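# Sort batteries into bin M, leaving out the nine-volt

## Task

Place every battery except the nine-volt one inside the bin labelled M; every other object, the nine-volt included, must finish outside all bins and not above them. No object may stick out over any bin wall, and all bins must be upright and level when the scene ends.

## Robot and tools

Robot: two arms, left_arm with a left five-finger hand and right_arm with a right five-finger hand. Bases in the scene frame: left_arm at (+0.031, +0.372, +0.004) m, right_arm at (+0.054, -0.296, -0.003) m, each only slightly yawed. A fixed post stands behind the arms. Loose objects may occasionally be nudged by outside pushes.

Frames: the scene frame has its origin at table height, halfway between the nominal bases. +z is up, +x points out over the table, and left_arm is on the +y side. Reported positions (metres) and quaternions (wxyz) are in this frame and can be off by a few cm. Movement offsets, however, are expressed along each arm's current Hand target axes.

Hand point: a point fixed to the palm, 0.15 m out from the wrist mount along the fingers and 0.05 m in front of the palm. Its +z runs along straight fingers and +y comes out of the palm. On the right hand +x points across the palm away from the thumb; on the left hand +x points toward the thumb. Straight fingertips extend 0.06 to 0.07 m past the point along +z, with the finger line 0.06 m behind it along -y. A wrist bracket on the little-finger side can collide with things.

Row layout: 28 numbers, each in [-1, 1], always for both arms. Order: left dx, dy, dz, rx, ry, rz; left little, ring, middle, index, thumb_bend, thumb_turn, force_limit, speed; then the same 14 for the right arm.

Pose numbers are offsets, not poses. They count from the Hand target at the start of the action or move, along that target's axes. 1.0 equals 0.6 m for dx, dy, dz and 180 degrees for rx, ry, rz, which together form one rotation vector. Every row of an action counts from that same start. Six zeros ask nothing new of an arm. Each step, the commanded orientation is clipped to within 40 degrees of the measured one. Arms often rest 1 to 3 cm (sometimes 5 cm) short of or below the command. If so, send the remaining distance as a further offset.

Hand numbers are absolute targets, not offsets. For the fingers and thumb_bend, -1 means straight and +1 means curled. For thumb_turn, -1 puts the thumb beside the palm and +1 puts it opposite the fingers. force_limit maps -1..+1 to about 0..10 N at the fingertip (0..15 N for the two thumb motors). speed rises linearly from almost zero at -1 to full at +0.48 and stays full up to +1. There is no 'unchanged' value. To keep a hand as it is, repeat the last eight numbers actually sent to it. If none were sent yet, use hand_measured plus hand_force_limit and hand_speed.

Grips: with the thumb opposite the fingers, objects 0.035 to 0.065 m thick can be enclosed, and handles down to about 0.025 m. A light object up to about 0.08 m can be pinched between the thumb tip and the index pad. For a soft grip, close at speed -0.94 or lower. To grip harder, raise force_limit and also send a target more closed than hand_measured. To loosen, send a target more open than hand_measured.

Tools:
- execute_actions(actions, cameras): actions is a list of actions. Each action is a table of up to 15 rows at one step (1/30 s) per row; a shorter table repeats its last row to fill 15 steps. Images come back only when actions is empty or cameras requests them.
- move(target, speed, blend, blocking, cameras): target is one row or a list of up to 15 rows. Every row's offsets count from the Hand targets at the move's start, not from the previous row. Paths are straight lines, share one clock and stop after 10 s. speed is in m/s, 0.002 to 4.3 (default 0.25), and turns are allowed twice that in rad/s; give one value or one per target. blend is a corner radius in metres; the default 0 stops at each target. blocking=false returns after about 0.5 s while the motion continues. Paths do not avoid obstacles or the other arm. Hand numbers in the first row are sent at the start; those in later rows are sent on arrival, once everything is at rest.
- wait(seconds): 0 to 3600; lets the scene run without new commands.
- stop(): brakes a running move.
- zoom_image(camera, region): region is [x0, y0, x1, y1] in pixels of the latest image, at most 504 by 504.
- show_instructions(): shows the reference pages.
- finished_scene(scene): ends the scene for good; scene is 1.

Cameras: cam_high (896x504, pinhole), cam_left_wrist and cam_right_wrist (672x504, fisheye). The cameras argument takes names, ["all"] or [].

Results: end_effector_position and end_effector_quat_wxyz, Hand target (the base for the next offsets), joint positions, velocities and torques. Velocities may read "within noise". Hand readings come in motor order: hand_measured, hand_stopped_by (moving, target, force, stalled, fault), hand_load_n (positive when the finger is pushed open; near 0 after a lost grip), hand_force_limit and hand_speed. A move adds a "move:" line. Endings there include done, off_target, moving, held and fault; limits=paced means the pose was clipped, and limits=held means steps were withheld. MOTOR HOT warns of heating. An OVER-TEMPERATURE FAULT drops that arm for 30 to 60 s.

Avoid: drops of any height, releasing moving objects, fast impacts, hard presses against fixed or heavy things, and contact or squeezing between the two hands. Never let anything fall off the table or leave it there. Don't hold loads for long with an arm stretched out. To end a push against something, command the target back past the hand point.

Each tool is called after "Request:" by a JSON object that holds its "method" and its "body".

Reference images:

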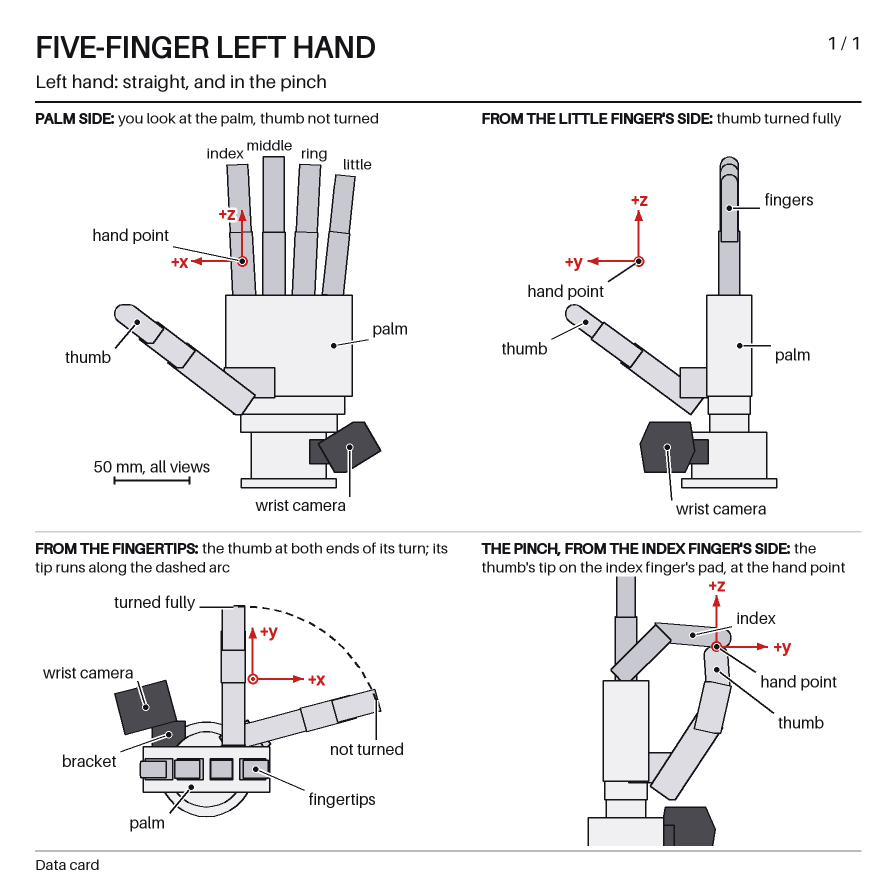

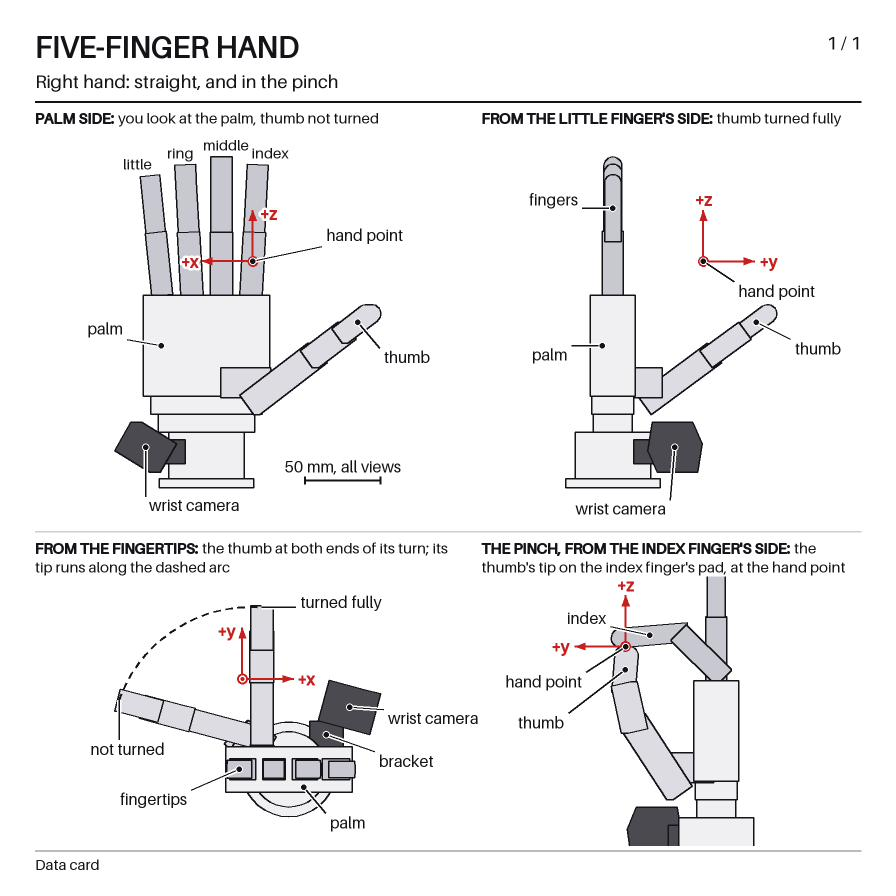

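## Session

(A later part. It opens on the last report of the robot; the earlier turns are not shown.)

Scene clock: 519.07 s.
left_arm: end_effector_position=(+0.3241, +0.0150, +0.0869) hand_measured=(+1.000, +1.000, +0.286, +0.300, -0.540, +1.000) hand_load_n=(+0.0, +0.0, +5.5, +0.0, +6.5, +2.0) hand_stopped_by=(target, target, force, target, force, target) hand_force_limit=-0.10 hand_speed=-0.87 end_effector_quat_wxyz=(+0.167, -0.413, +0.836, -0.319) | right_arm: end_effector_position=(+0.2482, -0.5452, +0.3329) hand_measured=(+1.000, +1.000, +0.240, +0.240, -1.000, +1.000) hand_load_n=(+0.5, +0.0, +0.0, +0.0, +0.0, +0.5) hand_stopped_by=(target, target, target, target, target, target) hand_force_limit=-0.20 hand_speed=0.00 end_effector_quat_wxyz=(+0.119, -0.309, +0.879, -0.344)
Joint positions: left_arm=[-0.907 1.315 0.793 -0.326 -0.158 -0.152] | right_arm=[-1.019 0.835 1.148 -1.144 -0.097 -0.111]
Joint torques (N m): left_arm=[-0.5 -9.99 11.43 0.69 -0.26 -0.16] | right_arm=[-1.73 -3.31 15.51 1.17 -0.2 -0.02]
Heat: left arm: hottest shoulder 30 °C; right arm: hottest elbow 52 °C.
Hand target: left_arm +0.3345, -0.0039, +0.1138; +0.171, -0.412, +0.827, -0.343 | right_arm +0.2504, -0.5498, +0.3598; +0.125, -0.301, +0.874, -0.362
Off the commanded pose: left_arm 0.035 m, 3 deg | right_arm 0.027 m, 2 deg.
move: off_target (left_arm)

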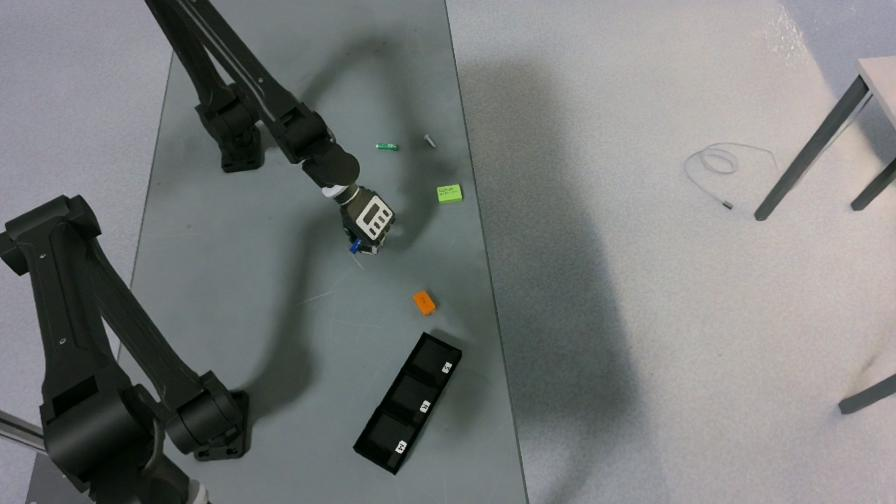

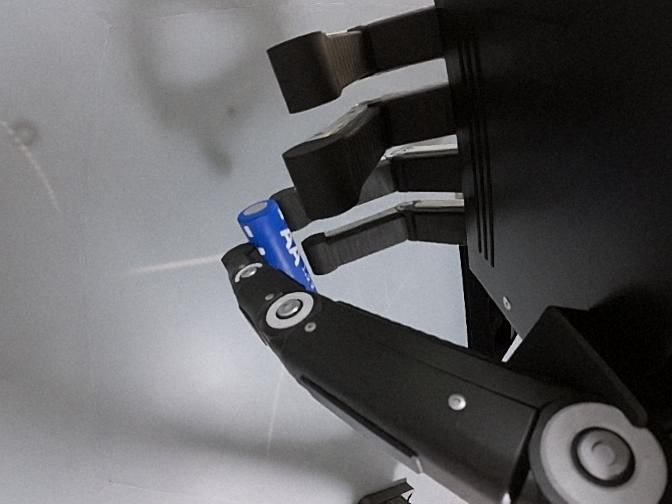

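Request:
{"method": "zoom_image", "body": {"camera": "cam_high", "region": [340, 320, 480, 480]}}

Scaled by 3.150 from the camera's image (finer frame: 1280x720).

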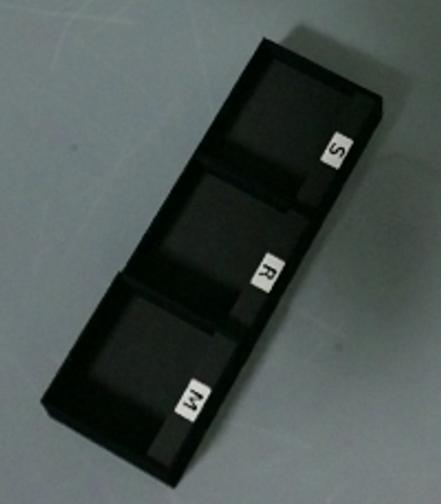

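Request:
{"method": "zoom_image", "body": {"camera": "cam_high", "region": [345, 400, 425, 480]}}

Scaled by 6.300 from the camera's image (finer frame: 1280x720).

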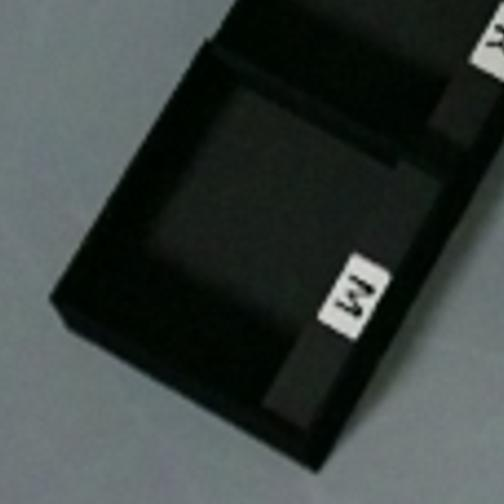

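Request:
{"method": "move", "body": {"target": [[0,-0.066,-0.066,0,0,0,1,1,0.6,0.3,0.1,1,-0.1,-0.87,0,0,0,0,0,0,1,1,0.24,0.24,-1,1,-0.2,0],[0.4565,-0.3352,0.2032,0.0833,0,0,1,1,0.6,0.3,0.1,1,-0.1,-0.87,0,0,0,0,0,0,1,1,0.24,0.24,-1,1,-0.2,0]], "speed": 0.12, "blend": 0.02, "cameras": ["all"]}}

Request:
{"method": "zoom_image", "body": {"camera": "cam_high", "region": [320, 340, 440, 480]}}

Scene clock: 617.97 s.
left_arm: end_effector_position=(+0.3474, -0.3376, +0.1444) hand_measured=(+1.000, +1.000, +0.286, +0.300, -0.540, +1.000) hand_load_n=(+0.0, +0.5, +5.5, +0.0, +6.5, +2.0) hand_stopped_by=(target, target, force, target, force, target) hand_force_limit=-0.10 hand_speed=-0.87 end_effector_quat_wxyz=(+0.228, -0.381, +0.790, -0.423) | right_arm: end_effector_position=(+0.2482, -0.5452, +0.3329) hand_measured=(+1.000, +1.000, +0.240, +0.240, -1.000, +1.000) hand_load_n=(+0.0, +0.0, +0.0, +0.0, +0.0, +0.0) hand_stopped_by=(target, target, target, target, target, target) hand_force_limit=-0.20 hand_speed=0.00 end_effector_quat_wxyz=(+0.119, -0.309, +0.879, -0.344)
Joint positions: left_arm=[-1.256 1.958 1.658 -0.354 -0.485 -0.299] | right_arm=[-1.019 0.835 1.148 -1.144 -0.097 -0.111]
Joint torques (N m): left_arm=[-0.85 -20.54 13.19 1.42 -0.46 -0.16] | right_arm=[-1.73 -3.25 15.51 1.2 -0.2 -0.02]
Heat: left arm: hottest elbow 40 °C; right arm: hottest elbow 54 °C.
Hand target: left_arm +0.3519, -0.3602, +0.1702; +0.223, -0.386, +0.775, -0.448 | right_arm +0.2504, -0.5498, +0.3598; +0.125, -0.301, +0.874, -0.362
Off the commanded pose: left_arm 0.034 m, 3 deg | right_arm 0.027 m, 2 deg.
move: off_target (left_arm)

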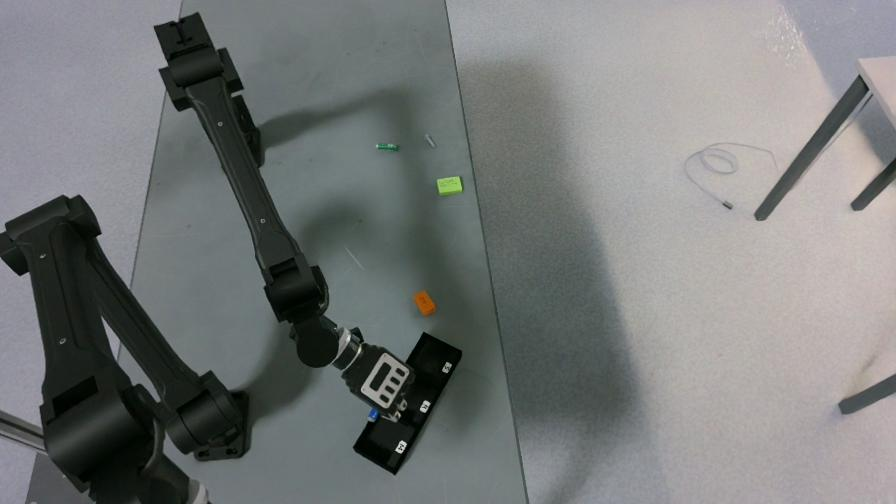

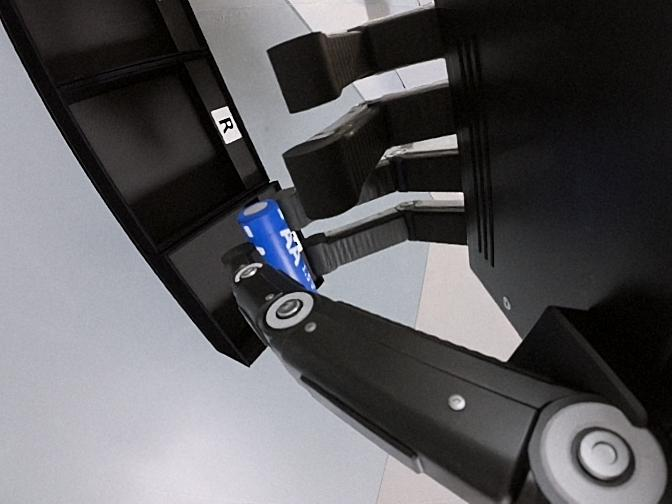

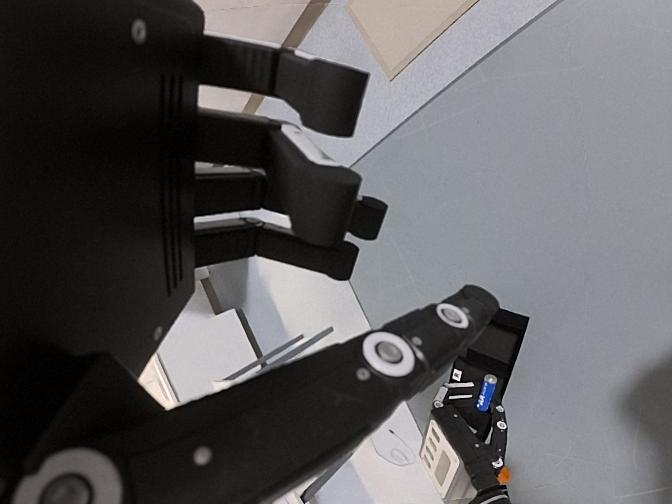

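Scaled by 3.600 from the camera's image (finer frame: 1280x720).

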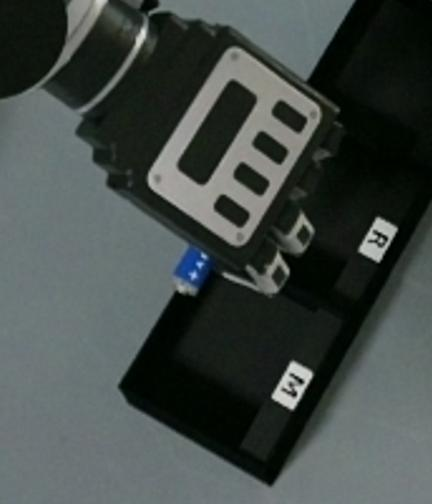

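Request:
{"method": "move", "body": {"target": [0.0447,0.0792,0.0797,0,0,0,1,1,0.6,0.3,0.1,1,-0.1,-0.87,0,0,0,0,0,0,1,1,0.24,0.24,-1,1,-0.2,0], "speed": 0.08, "cameras": ["cam_high", "cam_left_wrist"]}}

Request:
{"method": "zoom_image", "body": {"camera": "cam_high", "region": [320, 380, 440, 480]}}

Scene clock: 631.03 s.
left_arm: end_effector_position=(+0.3475, -0.3649, +0.0792) hand_measured=(+1.000, +1.000, +0.286, +0.300, -0.540, +1.000) hand_load_n=(+0.0, +0.0, +5.5, +0.0, +6.5, +2.0) hand_stopped_by=(target, target, force, target, force, target) hand_force_limit=-0.10 hand_speed=-0.87 end_effector_quat_wxyz=(+0.229, -0.382, +0.792, -0.417) | right_arm: end_effector_position=(+0.2482, -0.5452, +0.3329) hand_measured=(+1.000, +1.000, +0.240, +0.240, -1.000, +1.000) hand_load_n=(+0.5, +0.0, +0.0, +0.0, +0.0, +0.0) hand_stopped_by=(target, target, target, target, target, target) hand_force_limit=-0.20 hand_speed=0.00 end_effector_quat_wxyz=(+0.119, -0.309, +0.879, -0.344)
Joint positions: left_arm=[-1.271 2.089 1.696 -0.28 -0.5 -0.311] | right_arm=[-1.019 0.835 1.148 -1.144 -0.097 -0.111]
Joint torques (N m): left_arm=[-0.56 -21.6 12.53 1.88 -0.51 -0.2] | right_arm=[-1.79 -3.31 15.49 1.18 -0.21 -0.02]
Heat: left arm: hottest elbow 41 °C; right arm: hottest elbow 54 °C.
Hand target: left_arm +0.3500, -0.3922, +0.1050; +0.223, -0.386, +0.775, -0.448 | right_arm +0.2504, -0.5498, +0.3598; +0.125, -0.301, +0.874, -0.362
Off the commanded pose: left_arm 0.038 m, 4 deg | right_arm 0.027 m, 2 deg.
move: off_target (left_arm)

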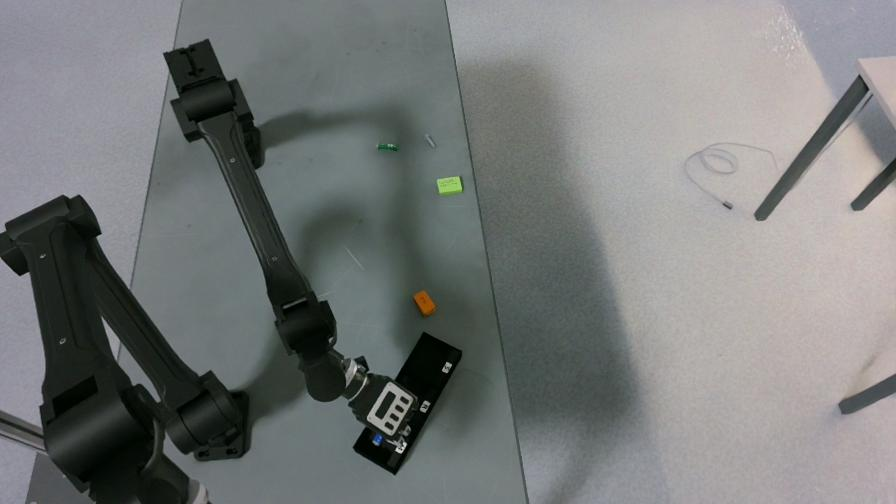

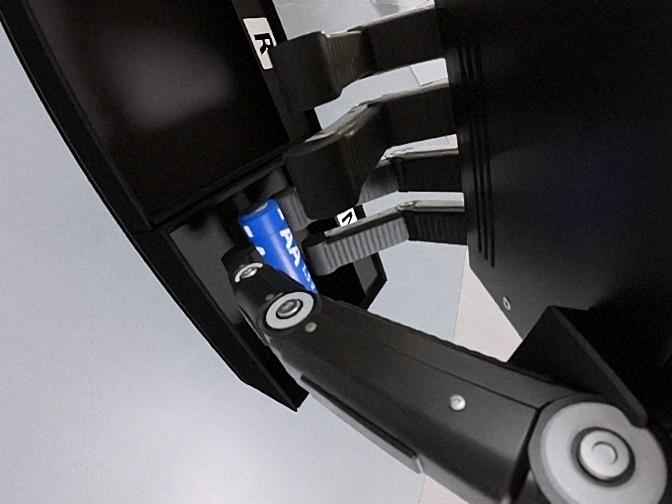

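Scaled by 4.200 from the camera's image (finer frame: 1280x720).

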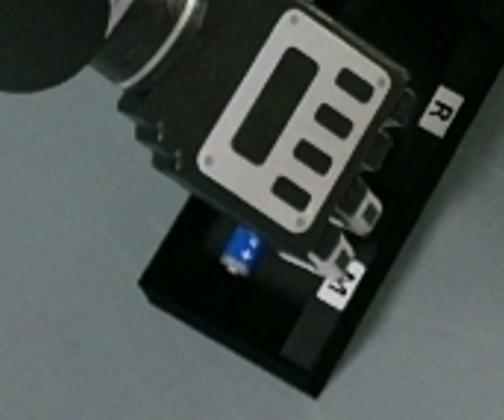

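Request:
{"method": "move", "body": {"target": [[0.0137,-0.0062,0.0107,0,0,0,1,1,0.6,0.3,0.1,1,-0.1,-0.87,0,0,0,0,0,0,1,1,0.24,0.24,-1,1,-0.2,0],[0.0137,0.0112,0.0207,0,0,0,1,1,0.6,0.3,0.1,1,-0.1,-0.87,0,0,0,0,0,0,1,1,0.24,0.24,-1,1,-0.2,0]], "speed": 0.04, "cameras": ["cam_high", "cam_left_wrist"]}}

Request:
{"method": "zoom_image", "body": {"camera": "cam_high", "region": [320, 380, 440, 480]}}

Request:
{"method": "zoom_image", "body": {"camera": "cam_left_wrist", "region": [140, 150, 480, 400]}}

Scene clock: 646.80 s.
left_arm: end_effector_position=(+0.3508, -0.3818, +0.0775) hand_measured=(+1.000, +1.000, +0.286, +0.300, -0.540, +1.000) hand_load_n=(+0.0, +0.0, +5.0, +0.0, +6.5, +2.0) hand_stopped_by=(target, target, force, target, force, target) hand_force_limit=-0.10 hand_speed=-0.87 end_effector_quat_wxyz=(+0.229, -0.382, +0.788, -0.425) | right_arm: end_effector_position=(+0.2482, -0.5452, +0.3329) hand_measured=(+1.000, +1.000, +0.240, +0.240, -1.000, +1.000) hand_load_n=(+0.0, +0.5, +0.0, +0.0, +0.0, +0.0) hand_stopped_by=(target, target, target, target, target, target) hand_force_limit=-0.20 hand_speed=0.00 end_effector_quat_wxyz=(+0.119, -0.309, +0.879, -0.344)
Joint positions: left_arm=[-1.275 2.128 1.75 -0.278 -0.504 -0.313] | right_arm=[-1.019 0.835 1.148 -1.144 -0.097 -0.111]
Joint torques (N m): left_arm=[-1.44 -21.95 11.58 1.92 -0.46 -0.17] | right_arm=[-1.67 -3.14 15.51 1.17 -0.2 -0.02]
Heat: left arm: hottest elbow 40 °C; right arm: hottest elbow 54 °C.
Hand target: left_arm +0.3508, -0.4033, +0.0931; +0.223, -0.386, +0.775, -0.448 | right_arm +0.2504, -0.5498, +0.3598; +0.125, -0.301, +0.874, -0.362
Off the commanded pose: left_arm 0.026 m, 3 deg | right_arm 0.027 m, 2 deg.
move: off_target (left_arm)

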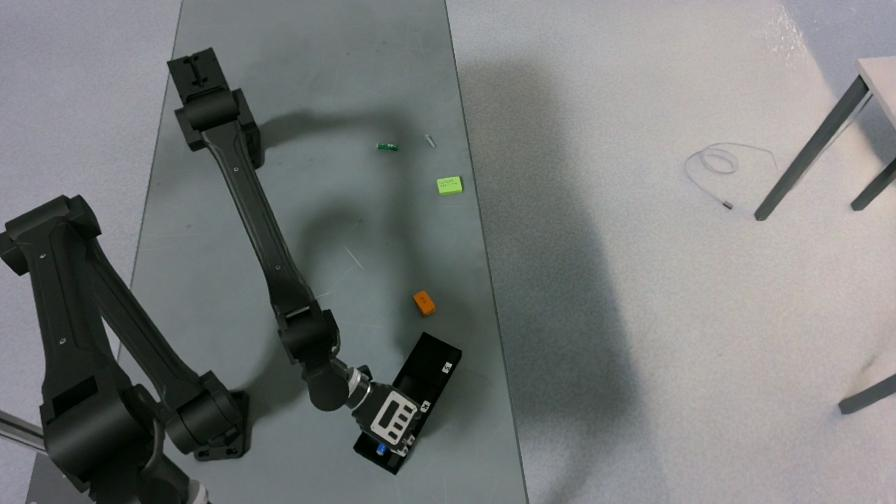

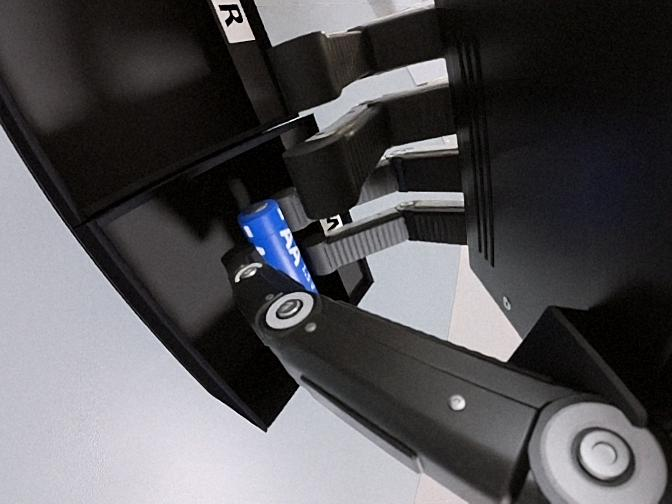

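Scaled by 4.200 from the camera's image (finer frame: 1280x720).

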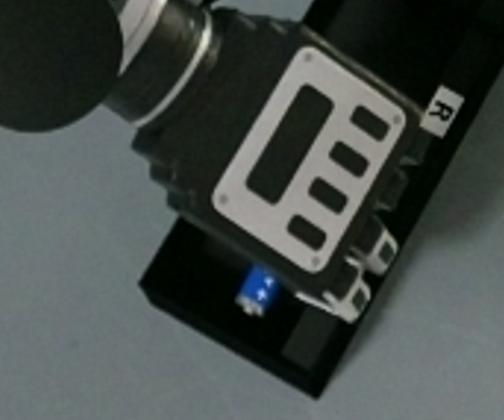

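Scaled by 1.482 from the camera's image (finer frame: 960x720).

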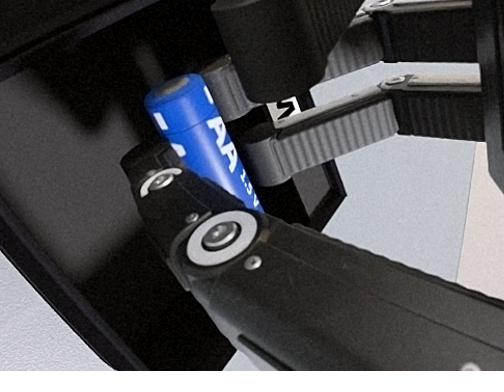

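Request:
{"method": "move", "body": {"target": [0,0.035,0.0127,0,0,0,1,1,0.6,0.3,0.1,1,-0.1,-0.87,0,0,0,0,0,0,1,1,0.24,0.24,-1,1,-0.2,0], "speed": 0.04, "cameras": ["cam_high", "cam_left_wrist"]}}

Request:
{"method": "zoom_image", "body": {"camera": "cam_high", "region": [320, 380, 440, 480]}}

Request:
{"method": "zoom_image", "body": {"camera": "cam_left_wrist", "region": [140, 150, 480, 400]}}

Scene clock: 657.10 s.
left_arm: end_effector_position=(+0.3507, -0.3914, +0.0760) hand_measured=(+1.000, +1.000, +0.286, +0.300, -0.540, +1.000) hand_load_n=(+0.0, +0.0, +4.5, +0.0, +7.0, +2.0) hand_stopped_by=(target, target, force, target, force, target) hand_force_limit=-0.10 hand_speed=-0.87 end_effector_quat_wxyz=(+0.227, -0.383, +0.780, -0.441) | right_arm: end_effector_position=(+0.2482, -0.5452, +0.3329) hand_measured=(+1.000, +1.000, +0.240, +0.240, -1.000, +1.000) hand_load_n=(+0.0, +0.0, +0.0, +0.0, +0.0, +0.0) hand_stopped_by=(target, target, target, target, target, target) hand_force_limit=-0.20 hand_speed=0.00 end_effector_quat_wxyz=(+0.119, -0.309, +0.879, -0.344)
Joint positions: left_arm=[-1.28 2.142 1.75 -0.229 -0.507 -0.315] | right_arm=[-1.019 0.835 1.148 -1.144 -0.097 -0.111]
Joint torques (N m): left_arm=[-0.5 -21.71 9.18 1.89 -0.47 -0.19] | right_arm=[-1.73 -3.31 15.51 1.17 -0.2 -0.02]
Heat: left arm: hottest elbow 40 °C; right arm: hottest elbow 54 °C.
Hand target: left_arm +0.3478, -0.4008, +0.0708; +0.223, -0.386, +0.775, -0.448 | right_arm +0.2504, -0.5498, +0.3598; +0.125, -0.301, +0.874, -0.362
Off the commanded pose: left_arm 0.011 m, 1 deg | right_arm 0.027 m, 2 deg.
move: off_target (left_arm)

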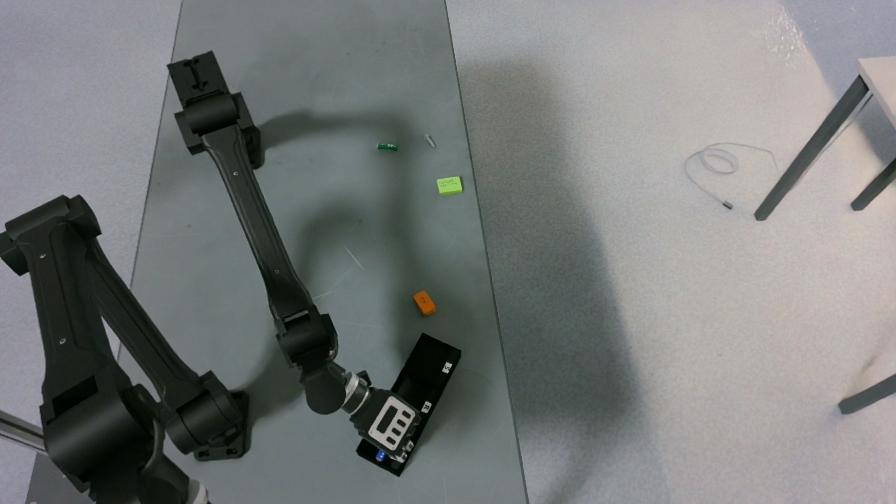

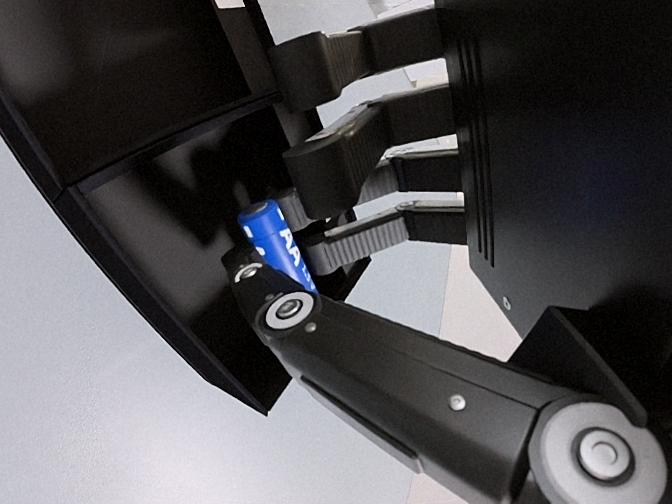

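Scaled by 4.200 from the camera's image (finer frame: 1280x720).

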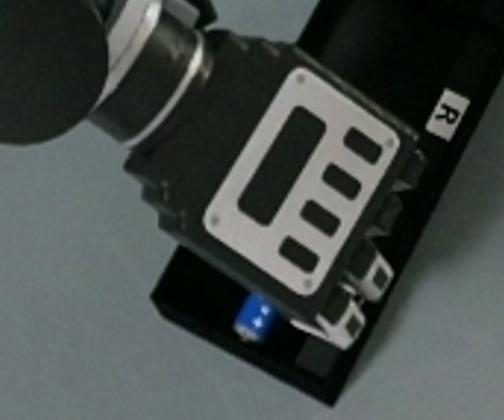

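Scaled by 1.482 from the camera's image (finer frame: 960x720).

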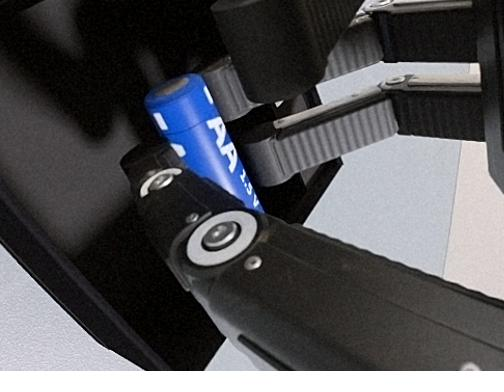

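Request:
{"method": "wait", "body": {"seconds": 0.1, "cameras": ["all"]}}

Request:
{"method": "zoom_image", "body": {"camera": "cam_right_wrist", "region": [400, 280, 560, 500]}}

Request:
{"method": "zoom_image", "body": {"camera": "cam_left_wrist", "region": [0, 0, 504, 504]}}

Scene clock: 672.60 s.
left_arm: end_effector_position=(+0.3507, -0.3914, +0.0760) hand_measured=(+1.000, +1.000, +0.286, +0.300, -0.540, +1.000) hand_load_n=(+0.0, +0.5, +5.0, +0.0, +7.0, +2.0) hand_stopped_by=(target, target, force, target, force, target) hand_force_limit=-0.10 hand_speed=-0.87 end_effector_quat_wxyz=(+0.227, -0.383, +0.780, -0.441) | right_arm: end_effector_position=(+0.2482, -0.5452, +0.3329) hand_measured=(+1.000, +1.000, +0.240, +0.240, -1.000, +1.000) hand_load_n=(+0.5, +0.0, +0.0, +0.0, +0.0, +0.0) hand_stopped_by=(target, target, target, target, target, target) hand_force_limit=-0.20 hand_speed=0.00 end_effector_quat_wxyz=(+0.119, -0.309, +0.879, -0.344)
Joint positions: left_arm=[-1.28 2.142 1.75 -0.229 -0.507 -0.315] | right_arm=[-1.019 0.835 1.148 -1.144 -0.097 -0.111]
Joint torques (N m): left_arm=[-0.62 -21.54 9.2 1.96 -0.46 -0.19] | right_arm=[-1.73 -3.25 15.5 1.18 -0.2 -0.01]
Heat: left arm: hottest elbow 38 °C; right arm: hottest elbow 55 °C.
Hand target: left_arm +0.3478, -0.4008, +0.0708; +0.223, -0.386, +0.775, -0.448 | right_arm +0.2504, -0.5498, +0.3598; +0.125, -0.301, +0.874, -0.362
Off the commanded pose: left_arm 0.011 m, 1 deg | right_arm 0.027 m, 2 deg.
wait: 0.10 s; at rest from the start

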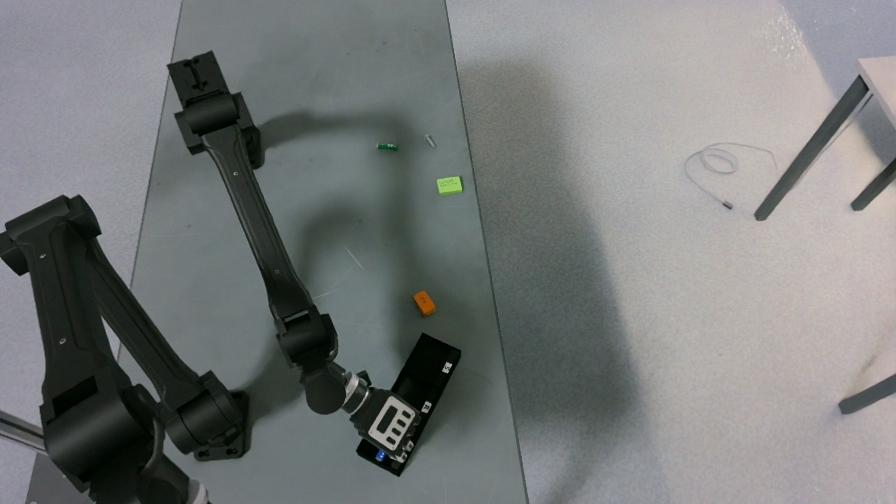

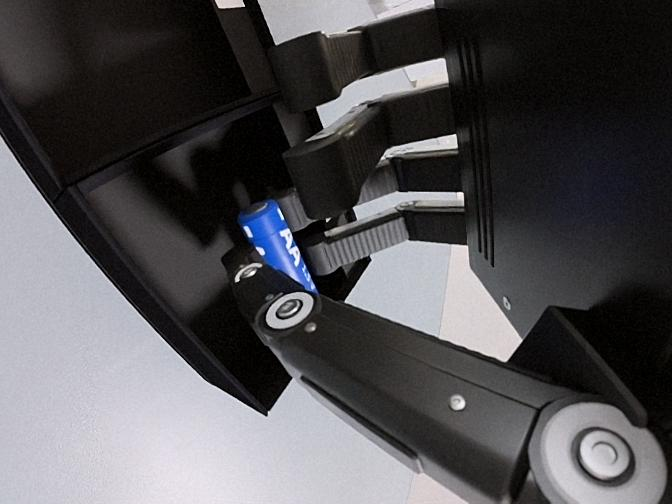

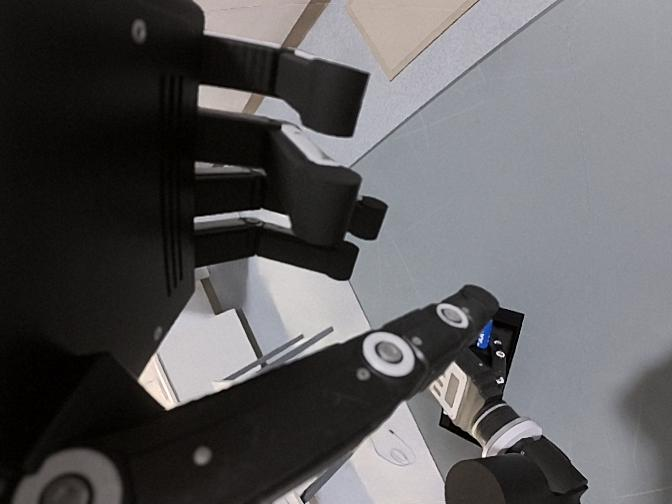

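Scaled by 2.291 from the camera's image (finer frame: 960x720).

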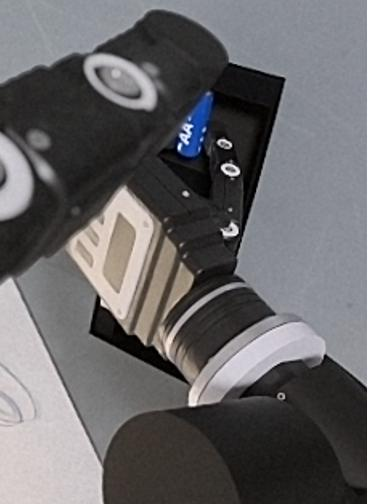

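Scaled by 1.000.

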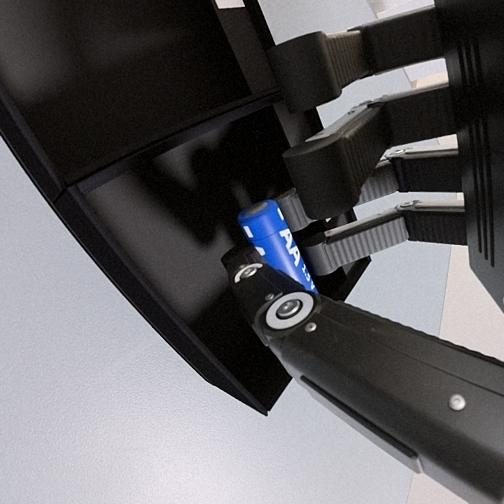

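Request:
{"method": "move", "body": {"target": [0,0,0,0,0,0,1,1,0.6,0.3,-0.72,1,-0.1,-0.85,0,0,0,0,0,0,1,1,0.24,0.24,-1,1,-0.2,0], "speed": 0.04, "cameras": ["all"]}}

Request:
{"method": "zoom_image", "body": {"camera": "cam_left_wrist", "region": [0, 0, 504, 504]}}

Scene clock: 690.00 s.
left_arm: end_effector_position=(+0.3507, -0.3914, +0.0748) hand_measured=(+1.000, +1.000, +0.286, +0.300, -0.720, +1.000) hand_load_n=(+0.0, +0.0, +0.0, +0.0, +0.0, +0.5) hand_stopped_by=(target, target, force, target, target, target) hand_force_limit=-0.10 hand_speed=-0.85 end_effector_quat_wxyz=(+0.227, -0.383, +0.780, -0.440) | right_arm: end_effector_position=(+0.2482, -0.5452, +0.3329) hand_measured=(+1.000, +1.000, +0.240, +0.240, -1.000, +1.000) hand_load_n=(+0.0, +0.0, +0.0, +0.0, +0.0, +0.0) hand_stopped_by=(target, target, target, target, target, target) hand_force_limit=-0.20 hand_speed=0.00 end_effector_quat_wxyz=(+0.119, -0.309, +0.879, -0.344)
Joint positions: left_arm=[-1.28 2.143 1.75 -0.229 -0.507 -0.315] | right_arm=[-1.019 0.835 1.148 -1.144 -0.097 -0.111]
Joint torques (N m): left_arm=[-0.5 -21.89 9.21 1.99 -0.44 -0.18] | right_arm=[-1.73 -3.19 15.5 1.18 -0.2 -0.01]
Heat: left arm: hottest elbow 37 °C; right arm: hottest elbow 55 °C.
Hand target: left_arm +0.3478, -0.4008, +0.0710; +0.223, -0.386, +0.775, -0.448 | right_arm +0.2504, -0.5498, +0.3598; +0.125, -0.301, +0.874, -0.362
Off the commanded pose: left_arm 0.011 m, 1 deg | right_arm 0.027 m, 2 deg.
move: done

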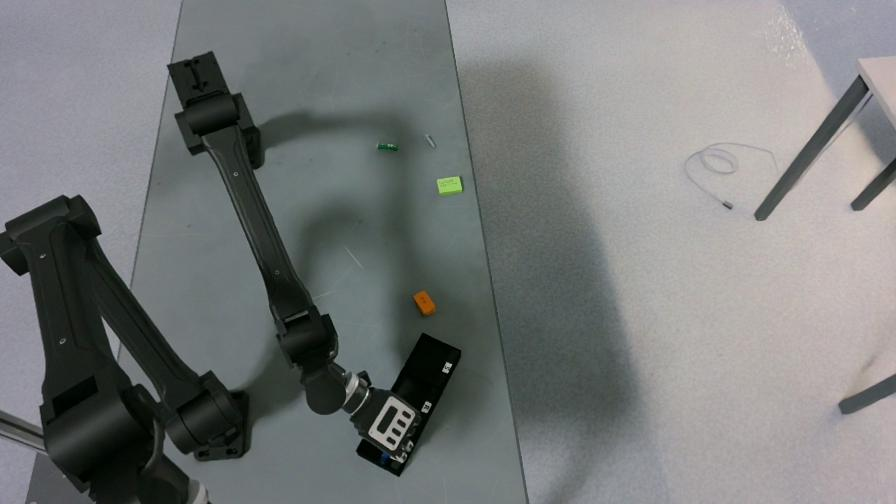

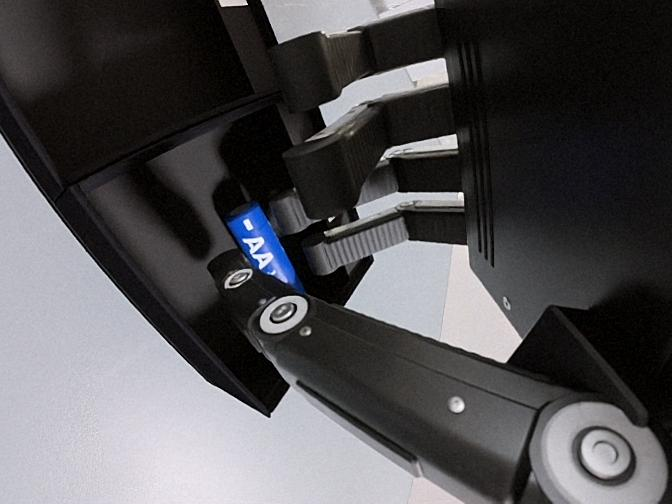

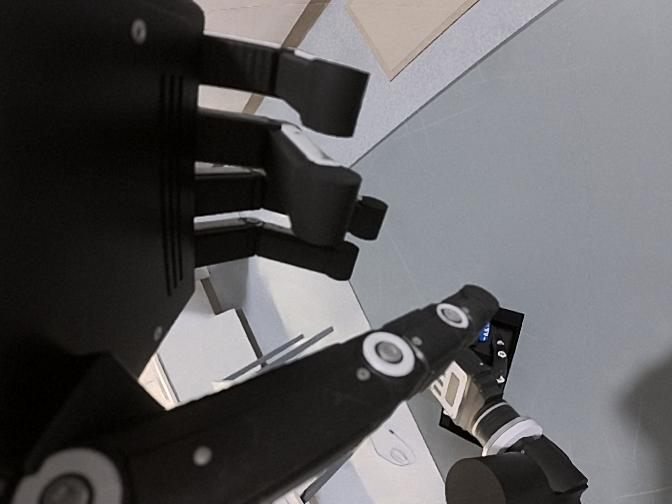

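Scaled by 1.000.

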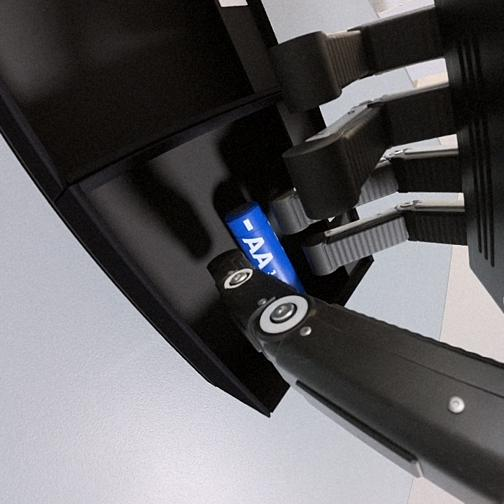

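Request:
{"method": "move", "body": {"target": [0,-0.0967,-0.0328,0,0,0,1,1,0.6,0.3,-0.72,1,-0.1,-0.85,0,0,0,0,0,0,1,1,0.24,0.24,-1,1,-0.2,0], "speed": 0.08, "cameras": ["cam_high", "cam_left_wrist"]}}

Scene clock: 700.93 s.
left_arm: end_effector_position=(+0.3507, -0.3924, +0.0965) hand_measured=(+1.000, +1.000, +0.286, +0.300, -0.720, +1.000) hand_load_n=(+0.0, +0.0, +0.0, +0.0, +0.0, +0.0) hand_stopped_by=(target, target, force, target, target, target) hand_force_limit=-0.10 hand_speed=-0.85 end_effector_quat_wxyz=(+0.228, -0.382, +0.789, -0.425) | right_arm: end_effector_position=(+0.2482, -0.5452, +0.3329) hand_measured=(+1.000, +1.000, +0.240, +0.240, -1.000, +1.000) hand_load_n=(+0.0, +0.0, +0.0, +0.0, +0.0, +0.0) hand_stopped_by=(target, target, target, target, target, target) hand_force_limit=-0.20 hand_speed=0.00 end_effector_quat_wxyz=(+0.119, -0.309, +0.879, -0.344)
Joint positions: left_arm=[-1.28 2.136 1.818 -0.339 -0.505 -0.315] | right_arm=[-1.019 0.835 1.148 -1.144 -0.097 -0.111]
Joint torques (N m): left_arm=[-0.09 -24.18 12.3 0.91 -0.22 -0.13] | right_arm=[-1.85 -3.31 15.5 1.18 -0.2 -0.01]
Heat: left arm: hottest elbow 37 °C; right arm: hottest elbow 55 °C.
Hand target: left_arm +0.3574, -0.4081, +0.1312; +0.223, -0.386, +0.775, -0.448 | right_arm +0.2504, -0.5498, +0.3598; +0.125, -0.301, +0.874, -0.362
Off the commanded pose: left_arm 0.039 m, 3 deg | right_arm 0.027 m, 2 deg.
move: off_target (left_arm)

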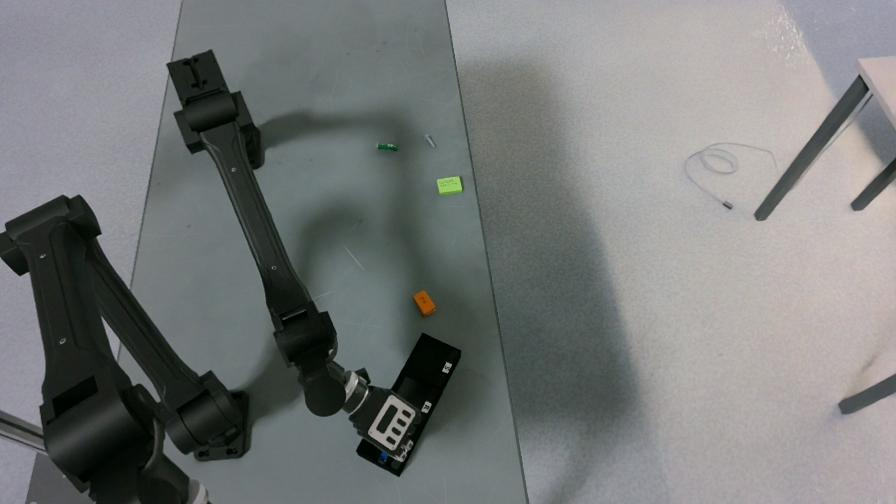

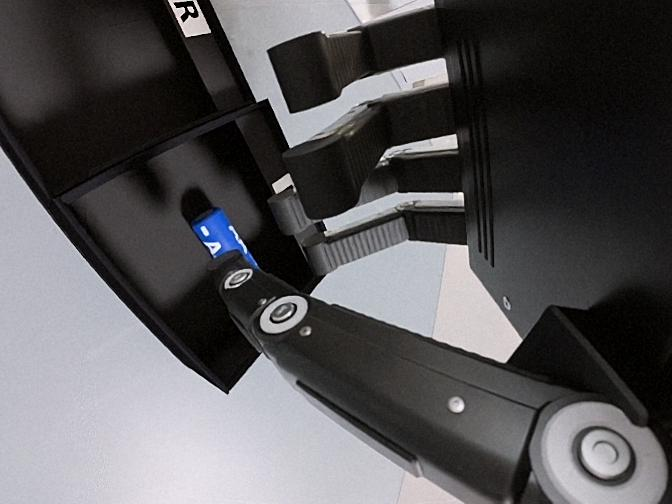

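Request:
{"method": "move", "body": {"target": [[0,-0.1443,-0.0833,0,0,0,1,1,0.6,0.3,-0.72,1,-0.1,-0.85,0,0,0,0,0,0,1,1,0.24,0.24,-1,1,-0.2,0],[-0.6492,0.058,-0.597,0,0,0,1,1,0.6,0.3,-0.72,1,-0.1,-0.85,0,0,0,0,0,0,1,1,0.24,0.24,-1,1,-0.2,0]], "speed": [0.1, 0.25], "cameras": ["all"]}}

Request:
{"method": "zoom_image", "body": {"camera": "cam_high", "region": [340, 380, 440, 480]}}

Request:
{"method": "zoom_image", "body": {"camera": "cam_high", "region": [360, 120, 460, 220]}}

Scene clock: 732.17 s.
left_arm: end_effector_position=(+0.3321, +0.0968, +0.2919) hand_measured=(+1.000, +1.000, +0.286, +0.300, -0.720, +1.000) hand_load_n=(+0.0, +0.0, +0.0, +0.0, +0.0, +0.0) hand_stopped_by=(target, target, force, target, target, target) hand_force_limit=-0.10 hand_speed=-0.85 end_effector_quat_wxyz=(+0.226, -0.388, +0.766, -0.460) | right_arm: end_effector_position=(+0.2482, -0.5452, +0.3329) hand_measured=(+1.000, +1.000, +0.240, +0.240, -1.000, +1.000) hand_load_n=(+0.0, +0.5, +0.0, +0.0, +0.0, +0.0) hand_stopped_by=(target, target, target, target, target, target) hand_force_limit=-0.20 hand_speed=0.00 end_effector_quat_wxyz=(+0.119, -0.309, +0.879, -0.344)
Joint positions: left_arm=[-0.714 0.831 0.864 -0.528 -0.023 -0.025] | right_arm=[-1.019 0.835 1.148 -1.144 -0.097 -0.111]
Joint torques (N m): left_arm=[0.21 -3.66 8.12 1.09 0.03 0.11] | right_arm=[-1.67 -3.31 15.51 1.2 -0.2 -0.01]
Heat: left arm: hottest elbow 39 °C; right arm: hottest elbow 56 °C.
Hand target: left_arm +0.3302, +0.1002, +0.2801; +0.223, -0.386, +0.775, -0.448 | right_arm +0.2504, -0.5498, +0.3598; +0.125, -0.301, +0.874, -0.362
Off the commanded pose: left_arm 0.013 m, 2 deg | right_arm 0.027 m, 2 deg.
move: off_target (left_arm)

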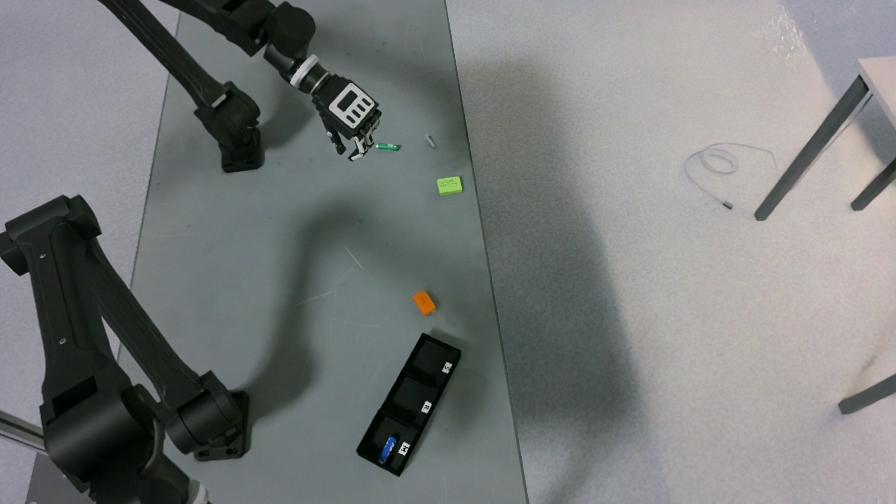

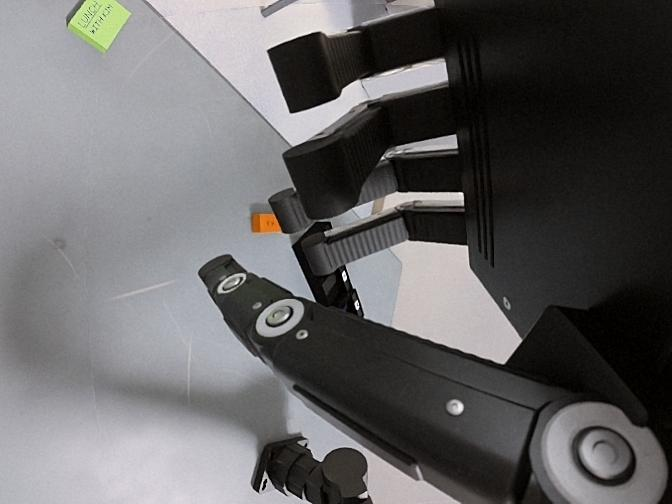

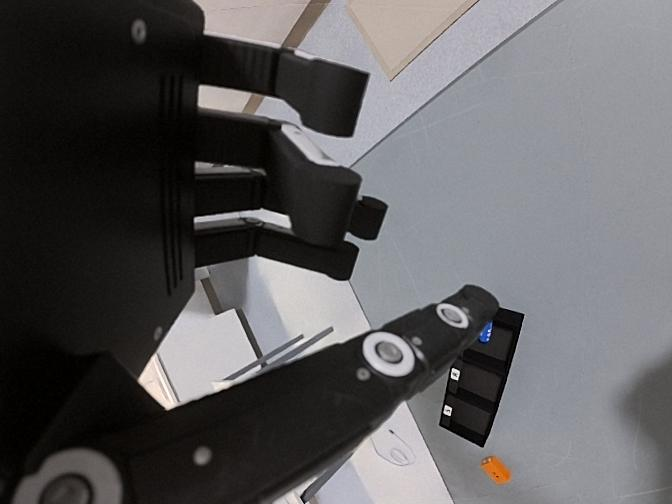

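Scaled by 5.040 from the camera's image (finer frame: 1280x720).

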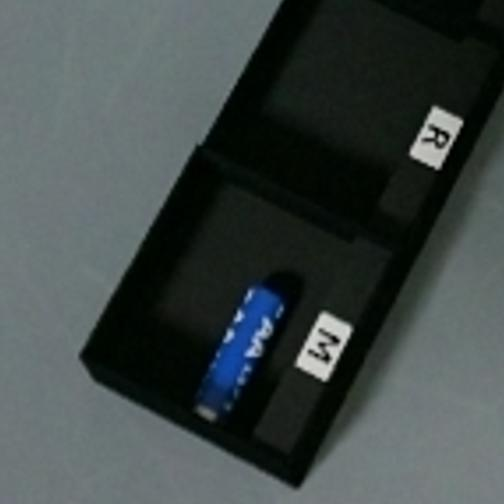

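Scaled by 5.040 from the camera's image (finer frame: 1280x720).

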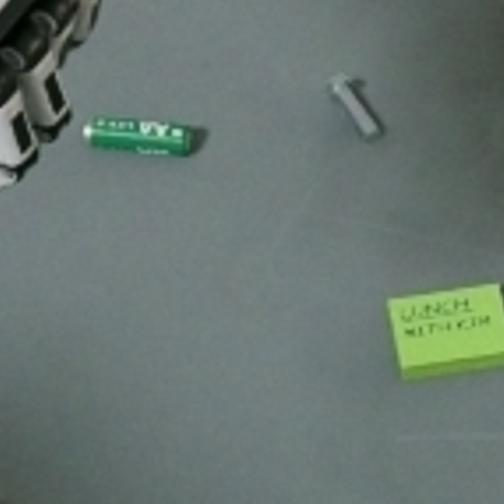

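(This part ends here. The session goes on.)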